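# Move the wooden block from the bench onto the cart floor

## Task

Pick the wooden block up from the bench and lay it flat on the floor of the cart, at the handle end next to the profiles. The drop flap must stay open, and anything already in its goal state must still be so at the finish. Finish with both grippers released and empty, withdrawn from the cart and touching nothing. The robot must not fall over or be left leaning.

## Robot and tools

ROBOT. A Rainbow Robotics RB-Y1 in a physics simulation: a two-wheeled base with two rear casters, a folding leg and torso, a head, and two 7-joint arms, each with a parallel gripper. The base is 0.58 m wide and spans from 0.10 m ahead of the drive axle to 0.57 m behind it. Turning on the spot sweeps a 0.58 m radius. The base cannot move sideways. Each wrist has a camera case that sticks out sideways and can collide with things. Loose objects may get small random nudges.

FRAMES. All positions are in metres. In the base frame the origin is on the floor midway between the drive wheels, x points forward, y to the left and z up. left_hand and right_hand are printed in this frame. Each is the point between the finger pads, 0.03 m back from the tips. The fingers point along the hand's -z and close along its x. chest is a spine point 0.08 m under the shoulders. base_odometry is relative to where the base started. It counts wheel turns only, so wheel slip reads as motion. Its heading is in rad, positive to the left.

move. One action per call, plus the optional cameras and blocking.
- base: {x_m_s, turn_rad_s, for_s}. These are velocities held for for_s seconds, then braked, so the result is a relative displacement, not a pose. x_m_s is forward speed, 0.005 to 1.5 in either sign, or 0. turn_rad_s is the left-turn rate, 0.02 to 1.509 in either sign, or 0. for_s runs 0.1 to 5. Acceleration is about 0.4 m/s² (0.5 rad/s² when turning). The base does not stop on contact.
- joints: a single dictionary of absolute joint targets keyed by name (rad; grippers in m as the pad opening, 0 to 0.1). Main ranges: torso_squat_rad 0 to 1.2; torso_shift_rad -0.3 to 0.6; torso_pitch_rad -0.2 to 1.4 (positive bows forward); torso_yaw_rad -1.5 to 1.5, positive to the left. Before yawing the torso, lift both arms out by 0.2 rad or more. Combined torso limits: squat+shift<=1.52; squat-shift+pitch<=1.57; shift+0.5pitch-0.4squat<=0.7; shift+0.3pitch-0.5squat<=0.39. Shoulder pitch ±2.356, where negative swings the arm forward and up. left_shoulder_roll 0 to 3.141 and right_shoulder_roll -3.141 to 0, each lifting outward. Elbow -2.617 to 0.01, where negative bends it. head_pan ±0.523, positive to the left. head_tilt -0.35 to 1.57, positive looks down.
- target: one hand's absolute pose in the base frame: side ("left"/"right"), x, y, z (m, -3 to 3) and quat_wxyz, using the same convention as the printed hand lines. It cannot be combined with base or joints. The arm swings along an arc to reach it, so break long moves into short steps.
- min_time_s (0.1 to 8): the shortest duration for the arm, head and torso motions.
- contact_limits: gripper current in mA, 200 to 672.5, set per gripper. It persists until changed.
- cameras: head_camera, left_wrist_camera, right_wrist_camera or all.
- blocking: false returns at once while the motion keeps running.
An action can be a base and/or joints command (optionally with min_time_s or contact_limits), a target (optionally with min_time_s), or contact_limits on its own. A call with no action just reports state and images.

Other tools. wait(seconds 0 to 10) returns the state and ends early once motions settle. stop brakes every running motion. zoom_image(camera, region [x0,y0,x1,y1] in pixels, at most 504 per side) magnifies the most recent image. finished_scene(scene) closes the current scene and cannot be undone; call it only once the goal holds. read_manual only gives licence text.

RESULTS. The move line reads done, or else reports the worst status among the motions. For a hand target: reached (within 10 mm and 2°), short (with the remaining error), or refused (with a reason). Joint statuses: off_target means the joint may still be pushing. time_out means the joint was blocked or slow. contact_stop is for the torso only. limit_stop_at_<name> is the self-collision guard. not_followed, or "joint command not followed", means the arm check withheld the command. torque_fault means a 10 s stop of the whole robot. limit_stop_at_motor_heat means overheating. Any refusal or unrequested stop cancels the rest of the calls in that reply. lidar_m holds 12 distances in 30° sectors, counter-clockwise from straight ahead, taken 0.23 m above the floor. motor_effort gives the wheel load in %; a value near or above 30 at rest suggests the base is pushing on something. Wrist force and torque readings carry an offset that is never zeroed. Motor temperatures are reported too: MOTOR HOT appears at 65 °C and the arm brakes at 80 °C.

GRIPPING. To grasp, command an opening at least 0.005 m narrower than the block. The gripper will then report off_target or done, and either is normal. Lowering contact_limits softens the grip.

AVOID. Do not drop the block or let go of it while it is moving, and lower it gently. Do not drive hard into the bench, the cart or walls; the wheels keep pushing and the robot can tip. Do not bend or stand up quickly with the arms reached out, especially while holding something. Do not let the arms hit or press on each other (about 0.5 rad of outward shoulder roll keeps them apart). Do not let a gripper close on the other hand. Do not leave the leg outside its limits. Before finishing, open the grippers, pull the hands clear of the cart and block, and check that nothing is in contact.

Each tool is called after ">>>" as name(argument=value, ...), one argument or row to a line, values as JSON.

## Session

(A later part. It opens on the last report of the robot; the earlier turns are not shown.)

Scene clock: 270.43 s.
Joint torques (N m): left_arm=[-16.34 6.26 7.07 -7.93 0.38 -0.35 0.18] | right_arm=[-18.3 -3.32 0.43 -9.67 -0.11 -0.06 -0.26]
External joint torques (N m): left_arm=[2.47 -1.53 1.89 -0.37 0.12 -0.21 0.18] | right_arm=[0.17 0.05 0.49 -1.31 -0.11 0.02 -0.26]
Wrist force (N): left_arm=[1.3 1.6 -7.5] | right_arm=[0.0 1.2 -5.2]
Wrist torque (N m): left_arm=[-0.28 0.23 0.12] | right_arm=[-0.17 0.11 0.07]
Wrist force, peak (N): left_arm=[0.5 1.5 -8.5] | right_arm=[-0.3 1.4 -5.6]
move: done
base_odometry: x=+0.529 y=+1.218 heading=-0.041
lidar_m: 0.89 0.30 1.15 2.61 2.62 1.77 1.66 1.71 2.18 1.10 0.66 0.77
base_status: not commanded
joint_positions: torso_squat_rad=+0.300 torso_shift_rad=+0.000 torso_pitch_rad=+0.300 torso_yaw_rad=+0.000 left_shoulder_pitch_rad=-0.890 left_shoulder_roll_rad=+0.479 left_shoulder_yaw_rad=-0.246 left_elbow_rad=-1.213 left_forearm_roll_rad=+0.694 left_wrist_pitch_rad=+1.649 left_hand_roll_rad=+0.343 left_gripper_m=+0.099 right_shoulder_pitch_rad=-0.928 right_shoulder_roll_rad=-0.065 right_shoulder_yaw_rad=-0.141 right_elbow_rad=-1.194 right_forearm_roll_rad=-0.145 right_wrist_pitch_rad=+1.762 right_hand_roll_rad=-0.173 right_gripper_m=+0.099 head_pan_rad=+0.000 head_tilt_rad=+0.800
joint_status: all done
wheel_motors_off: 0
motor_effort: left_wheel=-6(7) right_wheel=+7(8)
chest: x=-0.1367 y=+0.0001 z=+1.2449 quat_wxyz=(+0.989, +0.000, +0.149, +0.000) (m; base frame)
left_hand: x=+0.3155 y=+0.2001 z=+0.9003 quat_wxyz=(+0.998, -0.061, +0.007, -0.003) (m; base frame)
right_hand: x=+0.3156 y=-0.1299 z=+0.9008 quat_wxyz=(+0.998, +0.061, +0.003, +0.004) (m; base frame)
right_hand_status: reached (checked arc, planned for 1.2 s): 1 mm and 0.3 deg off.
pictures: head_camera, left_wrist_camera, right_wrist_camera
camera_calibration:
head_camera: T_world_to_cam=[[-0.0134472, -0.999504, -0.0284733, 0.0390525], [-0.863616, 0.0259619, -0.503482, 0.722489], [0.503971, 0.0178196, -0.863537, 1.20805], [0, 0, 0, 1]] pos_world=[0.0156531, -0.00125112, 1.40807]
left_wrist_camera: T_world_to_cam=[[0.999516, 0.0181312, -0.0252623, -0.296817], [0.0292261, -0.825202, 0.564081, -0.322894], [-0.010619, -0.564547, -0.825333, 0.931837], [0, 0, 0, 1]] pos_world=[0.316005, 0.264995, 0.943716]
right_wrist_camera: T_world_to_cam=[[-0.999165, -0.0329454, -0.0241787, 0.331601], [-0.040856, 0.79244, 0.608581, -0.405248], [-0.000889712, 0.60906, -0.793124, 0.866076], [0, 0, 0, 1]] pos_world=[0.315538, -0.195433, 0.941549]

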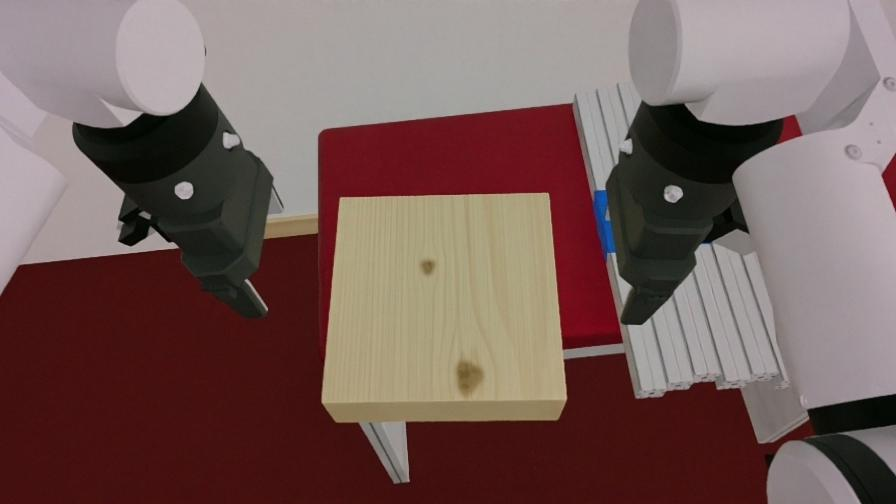

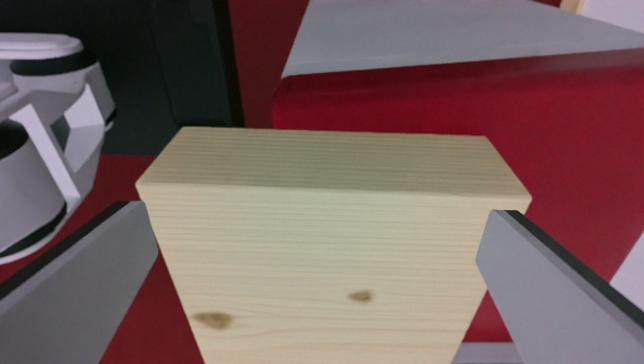

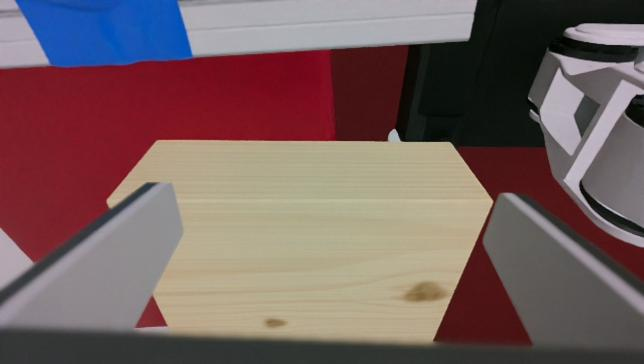

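>>> move(
  base={"x_m_s": -0.25, "for_s": 2.2},
)

>>> move(
  joints={"left_shoulder_pitch_rad": -0.928, "left_shoulder_roll_rad": 0.065, "left_shoulder_yaw_rad": 0.141, "left_elbow_rad": -1.194, "left_forearm_roll_rad": 0.145, "left_wrist_pitch_rad": 1.762, "left_hand_roll_rad": 0.173},
  min_time_s=2,
)

>>> move(
  target={"side": "left", "x": 0.33, "y": 0.127, "z": 0.82, "quat_wxyz": [0.99813, -0.06105, 0, 0]},
  min_time_s=1.5,
)

>>> move(
  target={"side": "right", "x": 0.33, "y": -0.127, "z": 0.82, "quat_wxyz": [0.99813, 0.06105, 0, 0]},
  min_time_s=1.5,
)

Scene clock: 276.43 s.
Joint torques (N m): left_arm=[-17.15 6.11 6.77 -7.93 0.38 -0.39 0.15] | right_arm=[-18.95 -3.33 0.64 -9.36 -0.09 0.03 -0.33]
External joint torques (N m): left_arm=[1.67 -1.69 1.6 -0.37 0.12 -0.24 0.15] | right_arm=[-0.48 0.04 0.71 -1 -0.09 0.11 -0.33]
Wrist force (N): left_arm=[1.3 1.2 -7.9] | right_arm=[-0.1 1.0 -4.5]
Wrist torque (N m): left_arm=[-0.23 0.26 0.06] | right_arm=[-0.14 0.10 0.06]
Wrist force, peak (N): left_arm=[1.0 1.6 -8.7] | right_arm=[0.0 1.1 -5.4]
move: done
base_odometry: x=-0.020 y=+1.241 heading=-0.042
lidar_m: 0.84 1.47 1.86 4.14 1.77 1.19 1.11 1.14 1.47 3.21 1.25 1.06
base_status: done (sent for 2.2 of 2.2 s)
joint_positions: torso_squat_rad=+0.300 torso_shift_rad=+0.000 torso_pitch_rad=+0.300 torso_yaw_rad=+0.000 left_shoulder_pitch_rad=-0.890 left_shoulder_roll_rad=+0.479 left_shoulder_yaw_rad=-0.246 left_elbow_rad=-1.213 left_forearm_roll_rad=+0.694 left_wrist_pitch_rad=+1.649 left_hand_roll_rad=+0.343 left_gripper_m=+0.099 right_shoulder_pitch_rad=-0.927 right_shoulder_roll_rad=-0.065 right_shoulder_yaw_rad=-0.141 right_elbow_rad=-1.194 right_forearm_roll_rad=-0.145 right_wrist_pitch_rad=+1.762 right_hand_roll_rad=-0.173 right_gripper_m=+0.099 head_pan_rad=+0.000 head_tilt_rad=+0.800
joint_status: not commanded
wheel_motors_off: 0
motor_effort: left_wheel=-11(26) right_wheel=+13(37)
chest: x=-0.1366 y=+0.0001 z=+1.2448 quat_wxyz=(+0.989, +0.000, +0.149, +0.000) (m; base frame)
left_hand: x=+0.3154 y=+0.2001 z=+0.9002 quat_wxyz=(+0.998, -0.061, +0.007, -0.003) (m; base frame)
right_hand: x=+0.3156 y=-0.1300 z=+0.9007 quat_wxyz=(+0.998, +0.061, +0.003, +0.003) (m; base frame)
pictures: none

Scene clock: 278.73 s.
Joint torques (N m): left_arm=[-17.94 1.36 2.16 -7.94 -0.06 -0.17 -0.22] | right_arm=[-19.07 -3.46 0.48 -9.54 -0.21 0.03 -0.27]
External joint torques (N m): left_arm=[1.2 -1.84 1.91 1.02 -0.32 -0.04 -0.21] | right_arm=[-0.6 -0.09 0.55 -1.18 -0.21 0.11 -0.27]
Wrist force (N): left_arm=[1.0 1.3 -8.5] | right_arm=[-0.2 1.4 -4.7]
Wrist torque (N m): left_arm=[-0.21 0.21 0.15] | right_arm=[-0.20 0.07 0.07]
Wrist force, peak (N): left_arm=[1.5 1.0 -8.8] | right_arm=[-0.2 0.8 -5.5]
move: done
base_odometry: x=-0.020 y=+1.241 heading=-0.042
lidar_m: 0.83 1.46 1.88 4.14 1.76 1.18 1.11 1.14 1.47 3.23 1.27 1.05
base_status: not commanded
joint_positions: torso_squat_rad=+0.300 torso_shift_rad=+0.000 torso_pitch_rad=+0.300 torso_yaw_rad=+0.000 left_shoulder_pitch_rad=-0.928 left_shoulder_roll_rad=+0.065 left_shoulder_yaw_rad=+0.141 left_elbow_rad=-1.194 left_forearm_roll_rad=+0.145 left_wrist_pitch_rad=+1.762 left_hand_roll_rad=+0.173 left_gripper_m=+0.099 right_shoulder_pitch_rad=-0.927 right_shoulder_roll_rad=-0.065 right_shoulder_yaw_rad=-0.141 right_elbow_rad=-1.194 right_forearm_roll_rad=-0.145 right_wrist_pitch_rad=+1.762 right_hand_roll_rad=-0.173 right_gripper_m=+0.099 head_pan_rad=+0.000 head_tilt_rad=+0.800
joint_status: all done
wheel_motors_off: 0
motor_effort: left_wheel=-11(13) right_wheel=+13(15)
chest: x=-0.1366 y=+0.0001 z=+1.2448 quat_wxyz=(+0.989, +0.000, +0.149, +0.000) (m; base frame)
left_hand: x=+0.3158 y=+0.1301 z=+0.9010 quat_wxyz=(+0.998, -0.062, +0.003, -0.003) (m; base frame)
right_hand: x=+0.3156 y=-0.1300 z=+0.9007 quat_wxyz=(+0.998, +0.061, +0.003, +0.003) (m; base frame)
pictures: none

Scene clock: 280.57 s.
Joint torques (N m): left_arm=[-18.79 3.17 2.09 -7.41 0.14 -0.54 -0.32] | right_arm=[-19.01 -3.08 0.86 -9.53 -0.02 -0.08 -0.31]
External joint torques (N m): left_arm=[1.42 -0.88 1.88 1.06 -0.11 -0.4 -0.32] | right_arm=[-0.54 0.29 0.93 -1.17 -0.02 0 -0.31]
Wrist force (N): left_arm=[1.2 1.3 -7.2] | right_arm=[-0.1 1.5 -5.2]
Wrist torque (N m): left_arm=[-0.23 0.20 0.21] | right_arm=[-0.21 0.10 0.09]
Wrist force, peak (N): left_arm=[1.5 1.3 -8.6] | right_arm=[-0.2 1.6 -5.3]
move: done
base_odometry: x=-0.020 y=+1.241 heading=-0.042
lidar_m: 0.83 1.47 1.87 4.14 1.77 1.18 1.11 1.15 1.46 3.21 1.25 1.06
base_status: not commanded
joint_positions: torso_squat_rad=+0.300 torso_shift_rad=+0.000 torso_pitch_rad=+0.300 torso_yaw_rad=+0.000 left_shoulder_pitch_rad=-1.051 left_shoulder_roll_rad=+0.080 left_shoulder_yaw_rad=+0.166 left_elbow_rad=-0.670 left_forearm_roll_rad=+0.146 left_wrist_pitch_rad=+1.349 left_hand_roll_rad=+0.130 left_gripper_m=+0.099 right_shoulder_pitch_rad=-0.927 right_shoulder_roll_rad=-0.065 right_shoulder_yaw_rad=-0.141 right_elbow_rad=-1.194 right_forearm_roll_rad=-0.145 right_wrist_pitch_rad=+1.762 right_hand_roll_rad=-0.173 right_gripper_m=+0.099 head_pan_rad=+0.000 head_tilt_rad=+0.800
joint_status: all done
wheel_motors_off: 0
motor_effort: left_wheel=-12(13) right_wheel=+14(14)
chest: x=-0.1366 y=+0.0001 z=+1.2448 quat_wxyz=(+0.989, +0.000, +0.149, +0.000) (m; base frame)
left_hand: x=+0.3298 y=+0.1270 z=+0.8204 quat_wxyz=(+0.998, -0.061, -0.002, +0.000) (m; base frame)
left_hand_status: reached (checked arc, planned for 1.5 s): 0 mm and 0.2 deg off.
right_hand: x=+0.3156 y=-0.1300 z=+0.9007 quat_wxyz=(+0.998, +0.061, +0.003, +0.003) (m; base frame)
pictures: none

Scene clock: 282.40 s.
Joint torques (N m): left_arm=[-18.43 3.45 2 -7.55 0.14 -0.44 -0.28] | right_arm=[-22.27 -4.96 -2.39 -7.72 -0.14 0.13 0.12]
External joint torques (N m): left_arm=[1.79 -0.59 1.8 0.93 -0.11 -0.29 -0.28] | right_arm=[-2.73 -0.81 -2.39 0.15 -0.16 0.22 0.11]
Wrist force (N): left_arm=[1.8 1.1 -7.3] | right_arm=[-0.5 1.6 -4.7]
Wrist torque (N m): left_arm=[-0.22 0.28 0.17] | right_arm=[-0.22 0.01 -0.12]
Wrist force, peak (N): left_arm=[1.4 1.1 -8.4] | right_arm=[-0.6 1.0 -5.5]
move: done
base_odometry: x=-0.020 y=+1.241 heading=-0.042
lidar_m: 0.83 1.48 1.87 4.14 1.77 1.19 1.11 1.15 1.47 3.22 1.26 1.05
base_status: not commanded
joint_positions: torso_squat_rad=+0.300 torso_shift_rad=+0.000 torso_pitch_rad=+0.300 torso_yaw_rad=+0.000 left_shoulder_pitch_rad=-1.051 left_shoulder_roll_rad=+0.080 left_shoulder_yaw_rad=+0.166 left_elbow_rad=-0.670 left_forearm_roll_rad=+0.146 left_wrist_pitch_rad=+1.349 left_hand_roll_rad=+0.130 left_gripper_m=+0.099 right_shoulder_pitch_rad=-1.050 right_shoulder_roll_rad=-0.080 right_shoulder_yaw_rad=-0.166 right_elbow_rad=-0.669 right_forearm_roll_rad=-0.146 right_wrist_pitch_rad=+1.349 right_hand_roll_rad=-0.129 right_gripper_m=+0.099 head_pan_rad=+0.000 head_tilt_rad=+0.800
joint_status: all done
wheel_motors_off: 0
motor_effort: left_wheel=-11(13) right_wheel=+13(14)
chest: x=-0.1366 y=+0.0001 z=+1.2448 quat_wxyz=(+0.989, +0.000, +0.149, +0.000) (m; base frame)
left_hand: x=+0.3297 y=+0.1270 z=+0.8204 quat_wxyz=(+0.998, -0.061, -0.002, +0.000) (m; base frame)
right_hand: x=+0.3294 y=-0.1269 z=+0.8201 quat_wxyz=(+0.998, +0.061, -0.002, +0.000) (m; base frame)
right_hand_status: reached (checked arc, planned for 1.5 s): 1 mm and 0.2 deg off.
pictures: none

>>> move(
  joints={"torso_squat_rad": 0.5, "torso_shift_rad": 0.2, "torso_pitch_rad": 0.6, "head_tilt_rad": 0.6},
  min_time_s=3,
)

>>> move(
  target={"side": "left", "x": 0.42, "y": 0.127, "z": 0.76, "quat_wxyz": [0.99813, -0.06105, 0, 0]},
  min_time_s=1.5,
)

>>> move(
  target={"side": "right", "x": 0.42, "y": -0.127, "z": 0.76, "quat_wxyz": [0.99813, 0.06105, 0, 0]},
  min_time_s=1.5,
  cameras=["all"],
)

Scene clock: 288.33 s.
Joint torques (N m): left_arm=[-13.48 0.83 1.66 -6.28 0.27 0.22 -0.36] | right_arm=[-16.16 -2.56 -1.8 -6.49 -0.29 0.64 0.11]
External joint torques (N m): left_arm=[1.14 -0.88 1.73 0.36 -0.04 -0.23 -0.38] | right_arm=[-2.14 -0.64 -1.98 -0.36 -0.21 0.16 0.13]
Wrist force (N): left_arm=[2.8 0.7 -7.6] | right_arm=[1.3 0.8 -4.8]
Wrist torque (N m): left_arm=[-0.18 0.28 0.18] | right_arm=[-0.15 0.17 -0.09]
Wrist force, peak (N): left_arm=[0.7 1.1 -8.9] | right_arm=[-0.7 1.3 -5.4]
move: done
base_odometry: x=-0.020 y=+1.241 heading=-0.042
lidar_m: 0.83 1.47 1.88 4.16 1.78 1.20 1.11 1.15 1.47 3.21 1.26 1.06
base_status: not commanded
joint_positions: torso_squat_rad=+0.500 torso_shift_rad=+0.200 torso_pitch_rad=+0.600 torso_yaw_rad=+0.000 left_shoulder_pitch_rad=-1.051 left_shoulder_roll_rad=+0.080 left_shoulder_yaw_rad=+0.166 left_elbow_rad=-0.669 left_forearm_roll_rad=+0.146 left_wrist_pitch_rad=+1.349 left_hand_roll_rad=+0.130 left_gripper_m=+0.099 right_shoulder_pitch_rad=-1.050 right_shoulder_roll_rad=-0.080 right_shoulder_yaw_rad=-0.166 right_elbow_rad=-0.669 right_forearm_roll_rad=-0.146 right_wrist_pitch_rad=+1.349 right_hand_roll_rad=-0.129 right_gripper_m=+0.099 head_pan_rad=+0.000 head_tilt_rad=+0.600
joint_status: all done
wheel_motors_off: 0
motor_effort: left_wheel=-8(13) right_wheel=+7(14)
chest: x=+0.0688 y=+0.0001 z=+1.1379 quat_wxyz=(+0.955, +0.000, +0.296, +0.000) (m; base frame)
left_hand: x=+0.3888 y=+0.1269 z=+0.5946 quat_wxyz=(+0.987, -0.060, +0.147, +0.009) (m; base frame)
right_hand: x=+0.3883 y=-0.1270 z=+0.5944 quat_wxyz=(+0.987, +0.060, +0.148, -0.009) (m; base frame)
pictures: none

Scene clock: 290.17 s.
Joint torques (N m): left_arm=[-10.63 0.02 0.26 -9.13 0.29 -0.46 0.19] | right_arm=[-15.47 -2.07 -2 -6.54 -0.25 0.55 0.26]
External joint torques (N m): left_arm=[1.23 -0.43 -0.05 -0.3 0.05 -0.3 0.19] | right_arm=[-1.45 -0.15 -2.18 -0.41 -0.18 0.08 0.27]
Wrist force (N): left_arm=[1.3 1.2 -7.5] | right_arm=[1.4 1.0 -4.6]
Wrist torque (N m): left_arm=[-0.27 0.23 0.08] | right_arm=[-0.16 0.18 -0.10]
Wrist force, peak (N): left_arm=[0.4 1.9 -9.0] | right_arm=[1.2 1.3 -5.5]
move: done
base_odometry: x=-0.020 y=+1.241 heading=-0.042
lidar_m: 0.83 1.47 1.86 4.14 1.77 1.20 1.11 1.14 1.47 3.20 1.27 1.06
base_status: not commanded
joint_positions: torso_squat_rad=+0.500 torso_shift_rad=+0.200 torso_pitch_rad=+0.600 torso_yaw_rad=+0.000 left_shoulder_pitch_rad=-0.744 left_shoulder_roll_rad=+0.091 left_shoulder_yaw_rad=+0.003 left_elbow_rad=-1.799 left_forearm_roll_rad=+0.156 left_wrist_pitch_rad=+1.878 left_hand_roll_rad=+0.279 left_gripper_m=+0.099 right_shoulder_pitch_rad=-1.050 right_shoulder_roll_rad=-0.081 right_shoulder_yaw_rad=-0.166 right_elbow_rad=-0.669 right_forearm_roll_rad=-0.146 right_wrist_pitch_rad=+1.349 right_hand_roll_rad=-0.129 right_gripper_m=+0.099 head_pan_rad=+0.000 head_tilt_rad=+0.600
joint_status: all done
wheel_motors_off: 0
motor_effort: left_wheel=-6(8) right_wheel=+3(8)
chest: x=+0.0688 y=+0.0001 z=+1.1379 quat_wxyz=(+0.955, +0.000, +0.296, +0.000) (m; base frame)
left_hand: x=+0.4200 y=+0.1270 z=+0.7600 quat_wxyz=(+0.998, -0.061, +0.000, +0.000) (m; base frame)
left_hand_status: reached (checked arc, planned for 1.5 s): 0 mm and 0.0 deg off.
right_hand: x=+0.3884 y=-0.1270 z=+0.5944 quat_wxyz=(+0.987, +0.060, +0.148, -0.009) (m; base frame)
pictures: none

Scene clock: 292.00 s.
Joint torques (N m): left_arm=[-10.89 -0.31 0.35 -8.99 0.27 -0.52 0.23] | right_arm=[-10.97 -1.11 0.42 -9.45 -0.07 -0.23 -0.05]
External joint torques (N m): left_arm=[0.97 -0.75 0.03 -0.16 0.02 -0.36 0.23] | right_arm=[0.29 -0.34 0.68 -1.19 -0.07 -0.13 -0.05]
Wrist force (N): left_arm=[0.9 0.7 -8.6] | right_arm=[-0.4 1.3 -5.4]
Wrist torque (N m): left_arm=[-0.18 0.18 0.08] | right_arm=[-0.18 0.06 0.08]
Wrist force, peak (N): left_arm=[0.9 0.7 -8.6] | right_arm=[1.1 1.0 -5.5]
move: done
base_odometry: x=-0.020 y=+1.241 heading=-0.042
lidar_m: 0.84 1.47 1.87 4.15 1.77 1.19 1.11 1.15 1.45 3.22 1.26 1.06
base_status: not commanded
joint_positions: torso_squat_rad=+0.500 torso_shift_rad=+0.200 torso_pitch_rad=+0.600 torso_yaw_rad=+0.000 left_shoulder_pitch_rad=-0.744 left_shoulder_roll_rad=+0.091 left_shoulder_yaw_rad=+0.003 left_elbow_rad=-1.799 left_forearm_roll_rad=+0.156 left_wrist_pitch_rad=+1.878 left_hand_roll_rad=+0.279 left_gripper_m=+0.099 right_shoulder_pitch_rad=-0.744 right_shoulder_roll_rad=-0.090 right_shoulder_yaw_rad=-0.004 right_elbow_rad=-1.799 right_forearm_roll_rad=-0.155 right_wrist_pitch_rad=+1.878 right_hand_roll_rad=-0.278 right_gripper_m=+0.099 head_pan_rad=+0.000 head_tilt_rad=+0.600
joint_status: all done
wheel_motors_off: 0
motor_effort: left_wheel=-5(7) right_wheel=+5(7)
chest: x=+0.0688 y=+0.0001 z=+1.1379 quat_wxyz=(+0.955, +0.000, +0.296, +0.000) (m; base frame)
left_hand: x=+0.4200 y=+0.1270 z=+0.7600 quat_wxyz=(+0.998, -0.061, +0.000, +0.000) (m; base frame)
right_hand: x=+0.4200 y=-0.1270 z=+0.7600 quat_wxyz=(+0.998, +0.061, +0.000, +0.000) (m; base frame)
right_hand_status: reached (checked arc, planned for 1.5 s): 0 mm and 0.0 deg off.
pictures: head_camera, left_wrist_camera, right_wrist_camera
camera_calibration:
head_camera: T_world_to_cam=[[-0.0163194, -0.999502, -0.0270263, 0.0372615], [-0.909624, 0.026063, -0.414615, 0.76861], [0.415113, 0.0178175, -0.909596, 1.03614], [0, 0, 0, 1]] pos_world=[0.269639, -0.00125081, 1.26215]
left_wrist_camera: T_world_to_cam=[[0.999592, 0.0256577, -0.0125801, -0.414165], [0.0282812, -0.82522, 0.564102, -0.306773], [0.00409224, -0.564228, -0.825609, 0.769932], [0, 0, 0, 1]] pos_world=[0.419521, 0.191888, 0.803504]
right_wrist_camera: T_world_to_cam=[[-0.999256, -0.0254296, -0.0290127, 0.437285], [-0.0378361, 0.792899, 0.608177, -0.318624], [0.00753843, 0.608822, -0.793271, 0.749261], [0, 0, 0, 1]] pos_world=[0.419255, -0.19241, 0.800833]

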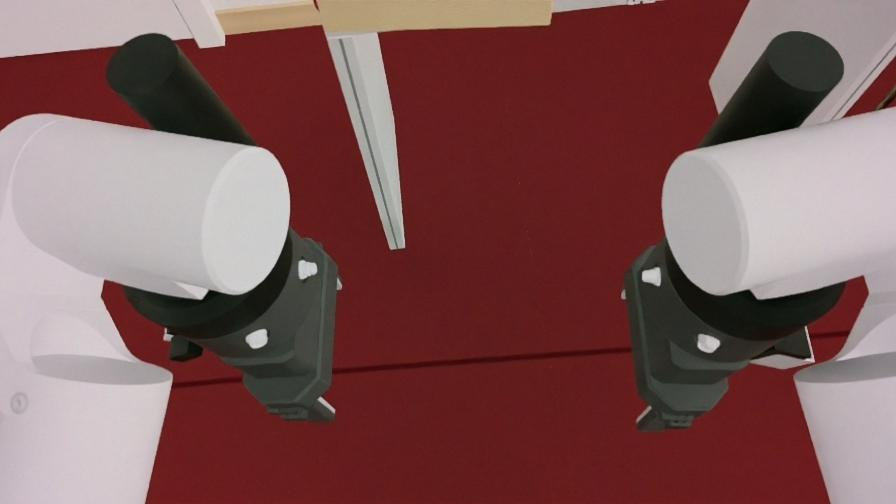

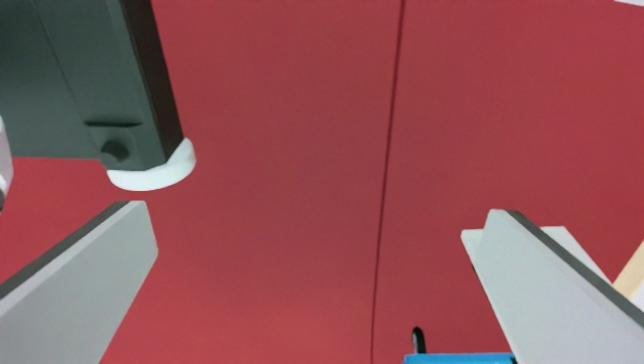

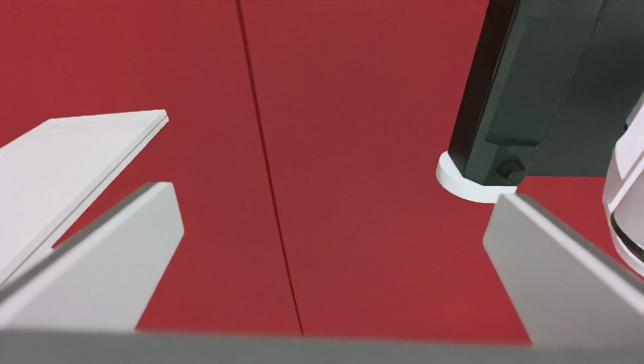

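>>> move(
  joints={"torso_squat_rad": 0.65, "torso_shift_rad": 0.2, "torso_pitch_rad": 0.8},
  min_time_s=3,
)

>>> move(
  joints={"torso_squat_rad": 0.8, "torso_shift_rad": 0.2, "torso_pitch_rad": 0.95},
  min_time_s=3,
  cameras=["head_camera"],
)

Scene clock: 320.97 s.
Joint torques (N m): left_arm=[-7.52 -1.32 -0.03 -8.82 0.36 -0.17 0.17] | right_arm=[-7.3 -0.19 0.78 -9.26 -0.32 0.19 -0.2]
External joint torques (N m): left_arm=[0.84 -0.86 0.16 -0.21 0.01 -0.4 0.16] | right_arm=[0.45 -0.32 0.63 -1.23 -0.24 -0.07 -0.19]
Wrist force (N): left_arm=[2.1 0.1 -7.5] | right_arm=[1.0 1.1 -5.1]
Wrist torque (N m): left_arm=[-0.10 0.22 0.06] | right_arm=[-0.18 0.13 0.09]
Wrist force, peak (N): left_arm=[3.0 0.8 -8.3] | right_arm=[-0.2 1.0 -5.9]
move: done
base_odometry: x=-0.020 y=+1.241 heading=-0.042
lidar_m: 0.84 1.47 1.87 4.15 1.76 1.20 1.11 1.14 1.48 3.22 1.27 1.05
base_status: not commanded
joint_positions: torso_squat_rad=+0.650 torso_shift_rad=+0.200 torso_pitch_rad=+0.800 torso_yaw_rad=+0.000 left_shoulder_pitch_rad=-0.744 left_shoulder_roll_rad=+0.091 left_shoulder_yaw_rad=+0.003 left_elbow_rad=-1.799 left_forearm_roll_rad=+0.156 left_wrist_pitch_rad=+1.878 left_hand_roll_rad=+0.279 left_gripper_m=+0.099 right_shoulder_pitch_rad=-0.744 right_shoulder_roll_rad=-0.090 right_shoulder_yaw_rad=-0.004 right_elbow_rad=-1.799 right_forearm_roll_rad=-0.156 right_wrist_pitch_rad=+1.878 right_hand_roll_rad=-0.278 right_gripper_m=+0.099 head_pan_rad=+0.000 head_tilt_rad=+0.600
joint_status: all done
wheel_motors_off: 0
motor_effort: left_wheel=-6(6) right_wheel=+5(8)
chest: x=+0.1047 y=+0.0001 z=+1.0423 quat_wxyz=(+0.921, +0.000, +0.389, +0.000) (m; base frame)
left_hand: x=+0.3739 y=+0.1270 z=+0.6021 quat_wxyz=(+0.993, -0.061, +0.100, +0.006) (m; base frame)
right_hand: x=+0.3738 y=-0.1270 z=+0.6021 quat_wxyz=(+0.993, +0.061, +0.100, -0.006) (m; base frame)
pictures: none

Scene clock: 324.27 s.
Joint torques (N m): left_arm=[-4.89 -1.57 -0.28 -8.47 0.37 0.23 0.19] | right_arm=[-4.69 0.47 0.94 -8.78 -0.14 0.53 -0.09]
External joint torques (N m): left_arm=[0.62 -0.45 0.28 -0.25 -0.04 -0.28 0.17] | right_arm=[0.22 -0.32 0.48 -1.13 0 0 -0.08]
Wrist force (N): left_arm=[2.7 0.8 -7.8] | right_arm=[1.8 0.9 -4.9]
Wrist torque (N m): left_arm=[-0.22 0.27 0.05] | right_arm=[-0.14 0.18 0.09]
Wrist force, peak (N): left_arm=[3.5 1.1 -8.2] | right_arm=[2.0 1.2 -5.3]
move: done
base_odometry: x=-0.020 y=+1.241 heading=-0.042
lidar_m: 0.84 1.48 1.86 4.15 1.76 1.20 1.11 1.15 1.46 3.21 1.25 1.05
base_status: not commanded
joint_positions: torso_squat_rad=+0.800 torso_shift_rad=+0.200 torso_pitch_rad=+0.950 torso_yaw_rad=+0.000 left_shoulder_pitch_rad=-0.744 left_shoulder_roll_rad=+0.091 left_shoulder_yaw_rad=+0.003 left_elbow_rad=-1.799 left_forearm_roll_rad=+0.156 left_wrist_pitch_rad=+1.878 left_hand_roll_rad=+0.279 left_gripper_m=+0.099 right_shoulder_pitch_rad=-0.744 right_shoulder_roll_rad=-0.090 right_shoulder_yaw_rad=-0.004 right_elbow_rad=-1.799 right_forearm_roll_rad=-0.156 right_wrist_pitch_rad=+1.878 right_hand_roll_rad=-0.278 right_gripper_m=+0.099 head_pan_rad=+0.000 head_tilt_rad=+0.600
joint_status: all done
wheel_motors_off: 0
motor_effort: left_wheel=-5(7) right_wheel=+4(7)
chest: x=+0.1206 y=+0.0001 z=+0.9385 quat_wxyz=(+0.889, +0.000, +0.457, +0.000) (m; base frame)
left_hand: x=+0.3210 y=+0.1269 z=+0.4631 quat_wxyz=(+0.983, -0.060, +0.174, +0.011) (m; base frame)
right_hand: x=+0.3209 y=-0.1270 z=+0.4631 quat_wxyz=(+0.983, +0.060, +0.174, -0.011) (m; base frame)
pictures: head_camera
camera_calibration:
head_camera: T_world_to_cam=[[-0.024596, -0.999501, -0.0197957, 0.0269274], [-0.996638, 0.026064, -0.0776781, 0.42729], [0.0781554, 0.0178186, -0.996782, 0.955629], [0, 0, 0, 1]] pos_world=[0.351828, -0.00125081, 0.986278]

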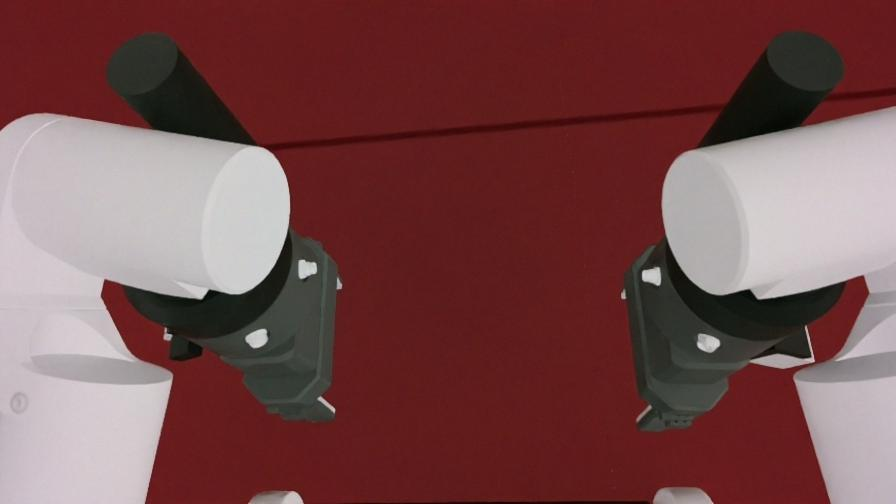

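>>> move(
  joints={"left_shoulder_pitch_rad": -1.0, "left_shoulder_roll_rad": 0.5, "left_shoulder_yaw_rad": -0.6, "left_elbow_rad": -1.1, "left_forearm_roll_rad": 0.6, "left_wrist_pitch_rad": 1.3, "left_hand_roll_rad": 0.2, "right_shoulder_pitch_rad": -1.0, "right_shoulder_roll_rad": -0.5, "right_shoulder_yaw_rad": 0.6, "right_elbow_rad": -1.1, "right_forearm_roll_rad": -0.6, "right_wrist_pitch_rad": 1.3, "right_hand_roll_rad": -0.2},
  min_time_s=2.5,
)

>>> move(
  target={"side": "left", "x": 0.365, "y": 0.127, "z": 0.31, "quat_wxyz": [0.99813, -0.06105, 0, 0]},
  min_time_s=2,
  cameras=["head_camera"],
)

Scene clock: 329.67 s.
Joint torques (N m): left_arm=[-6.67 2.39 1.96 -4.52 0.61 0.05 -0.21] | right_arm=[-8.26 -4.13 -0.92 -4.71 -0.55 0.62 0.19]
External joint torques (N m): left_arm=[0.28 -0.88 -0.44 0.92 0.25 -0.56 -0.23] | right_arm=[-1.68 -0.43 1.35 0.22 -0.4 -0.01 0.21]
Wrist force (N): left_arm=[3.1 0.8 -7.0] | right_arm=[2.1 0.8 -4.2]
Wrist torque (N m): left_arm=[-0.18 0.29 0.12] | right_arm=[-0.13 0.24 -0.06]
Wrist force, peak (N): left_arm=[4.1 1.1 -7.9] | right_arm=[1.9 1.1 -5.1]
move: done
base_odometry: x=-0.020 y=+1.241 heading=-0.042
lidar_m: 0.83 1.46 1.86 4.16 1.78 1.19 1.11 1.15 1.47 3.22 1.26 1.06
base_status: not commanded
joint_positions: torso_squat_rad=+0.800 torso_shift_rad=+0.200 torso_pitch_rad=+0.950 torso_yaw_rad=+0.000 left_shoulder_pitch_rad=-1.000 left_shoulder_roll_rad=+0.500 left_shoulder_yaw_rad=-0.600 left_elbow_rad=-1.100 left_forearm_roll_rad=+0.600 left_wrist_pitch_rad=+1.300 left_hand_roll_rad=+0.200 left_gripper_m=+0.099 right_shoulder_pitch_rad=-1.000 right_shoulder_roll_rad=-0.500 right_shoulder_yaw_rad=+0.600 right_elbow_rad=-1.100 right_forearm_roll_rad=-0.600 right_wrist_pitch_rad=+1.300 right_hand_roll_rad=-0.200 right_gripper_m=+0.099 head_pan_rad=+0.000 head_tilt_rad=+0.600
joint_status: all done
wheel_motors_off: 0
motor_effort: left_wheel=-6(6) right_wheel=+5(7)
chest: x=+0.1206 y=+0.0001 z=+0.9385 quat_wxyz=(+0.889, +0.000, +0.457, +0.000) (m; base frame)
left_hand: x=+0.3016 y=+0.1831 z=+0.3359 quat_wxyz=(+0.961, -0.017, +0.201, -0.191) (m; base frame)
right_hand: x=+0.3013 y=-0.1831 z=+0.3358 quat_wxyz=(+0.961, +0.017, +0.201, +0.191) (m; base frame)
pictures: none

Scene clock: 332.00 s.
Joint torques (N m): left_arm=[-5.37 -0.28 3.64 -7.35 -0.2 -0.74 0.18] | right_arm=[-8.66 -4.26 -0.69 -4.37 -0.41 0.71 0.27]
External joint torques (N m): left_arm=[1.09 -1.82 1.81 -0.98 -0.36 -0.52 0.18] | right_arm=[-2.08 -0.55 1.58 0.56 -0.26 0.09 0.28]
Wrist force (N): left_arm=[0.5 1.2 -7.6] | right_arm=[2.2 1.1 -3.6]
Wrist torque (N m): left_arm=[-0.22 0.14 0.06] | right_arm=[-0.15 0.24 -0.08]
Wrist force, peak (N): left_arm=[0.7 1.3 -8.4] | right_arm=[2.3 0.9 -4.7]
move: done
base_odometry: x=-0.020 y=+1.241 heading=-0.042
lidar_m: 0.83 1.47 1.86 4.14 1.76 1.19 1.11 1.14 1.47 3.22 1.26 1.06
base_status: not commanded
joint_positions: torso_squat_rad=+0.800 torso_shift_rad=+0.200 torso_pitch_rad=+0.950 torso_yaw_rad=+0.000 left_shoulder_pitch_rad=-0.932 left_shoulder_roll_rad=+0.415 left_shoulder_yaw_rad=-0.543 left_elbow_rad=-1.108 left_forearm_roll_rad=+0.374 left_wrist_pitch_rad=+0.869 left_hand_roll_rad=+0.620 left_gripper_m=+0.099 right_shoulder_pitch_rad=-1.000 right_shoulder_roll_rad=-0.500 right_shoulder_yaw_rad=+0.600 right_elbow_rad=-1.100 right_forearm_roll_rad=-0.600 right_wrist_pitch_rad=+1.300 right_hand_roll_rad=-0.200 right_gripper_m=+0.099 head_pan_rad=+0.000 head_tilt_rad=+0.600
joint_status: all done
wheel_motors_off: 0
motor_effort: left_wheel=-6(6) right_wheel=+6(7)
chest: x=+0.1206 y=+0.0001 z=+0.9385 quat_wxyz=(+0.889, +0.000, +0.457, +0.000) (m; base frame)
left_hand: x=+0.3650 y=+0.1271 z=+0.3102 quat_wxyz=(+0.998, -0.061, +0.000, +0.000) (m; base frame)
left_hand_status: reached (checked arc, planned for 2.0 s): 0 mm and 0.0 deg off.
right_hand: x=+0.3013 y=-0.1831 z=+0.3358 quat_wxyz=(+0.961, +0.017, +0.201, +0.191) (m; base frame)
pictures: head_camera
camera_calibration:
head_camera: T_world_to_cam=[[-0.024596, -0.999501, -0.0197957, 0.0269274], [-0.996638, 0.026064, -0.0776781, 0.42729], [0.0781554, 0.0178186, -0.996782, 0.955629], [0, 0, 0, 1]] pos_world=[0.351828, -0.00125081, 0.986278]

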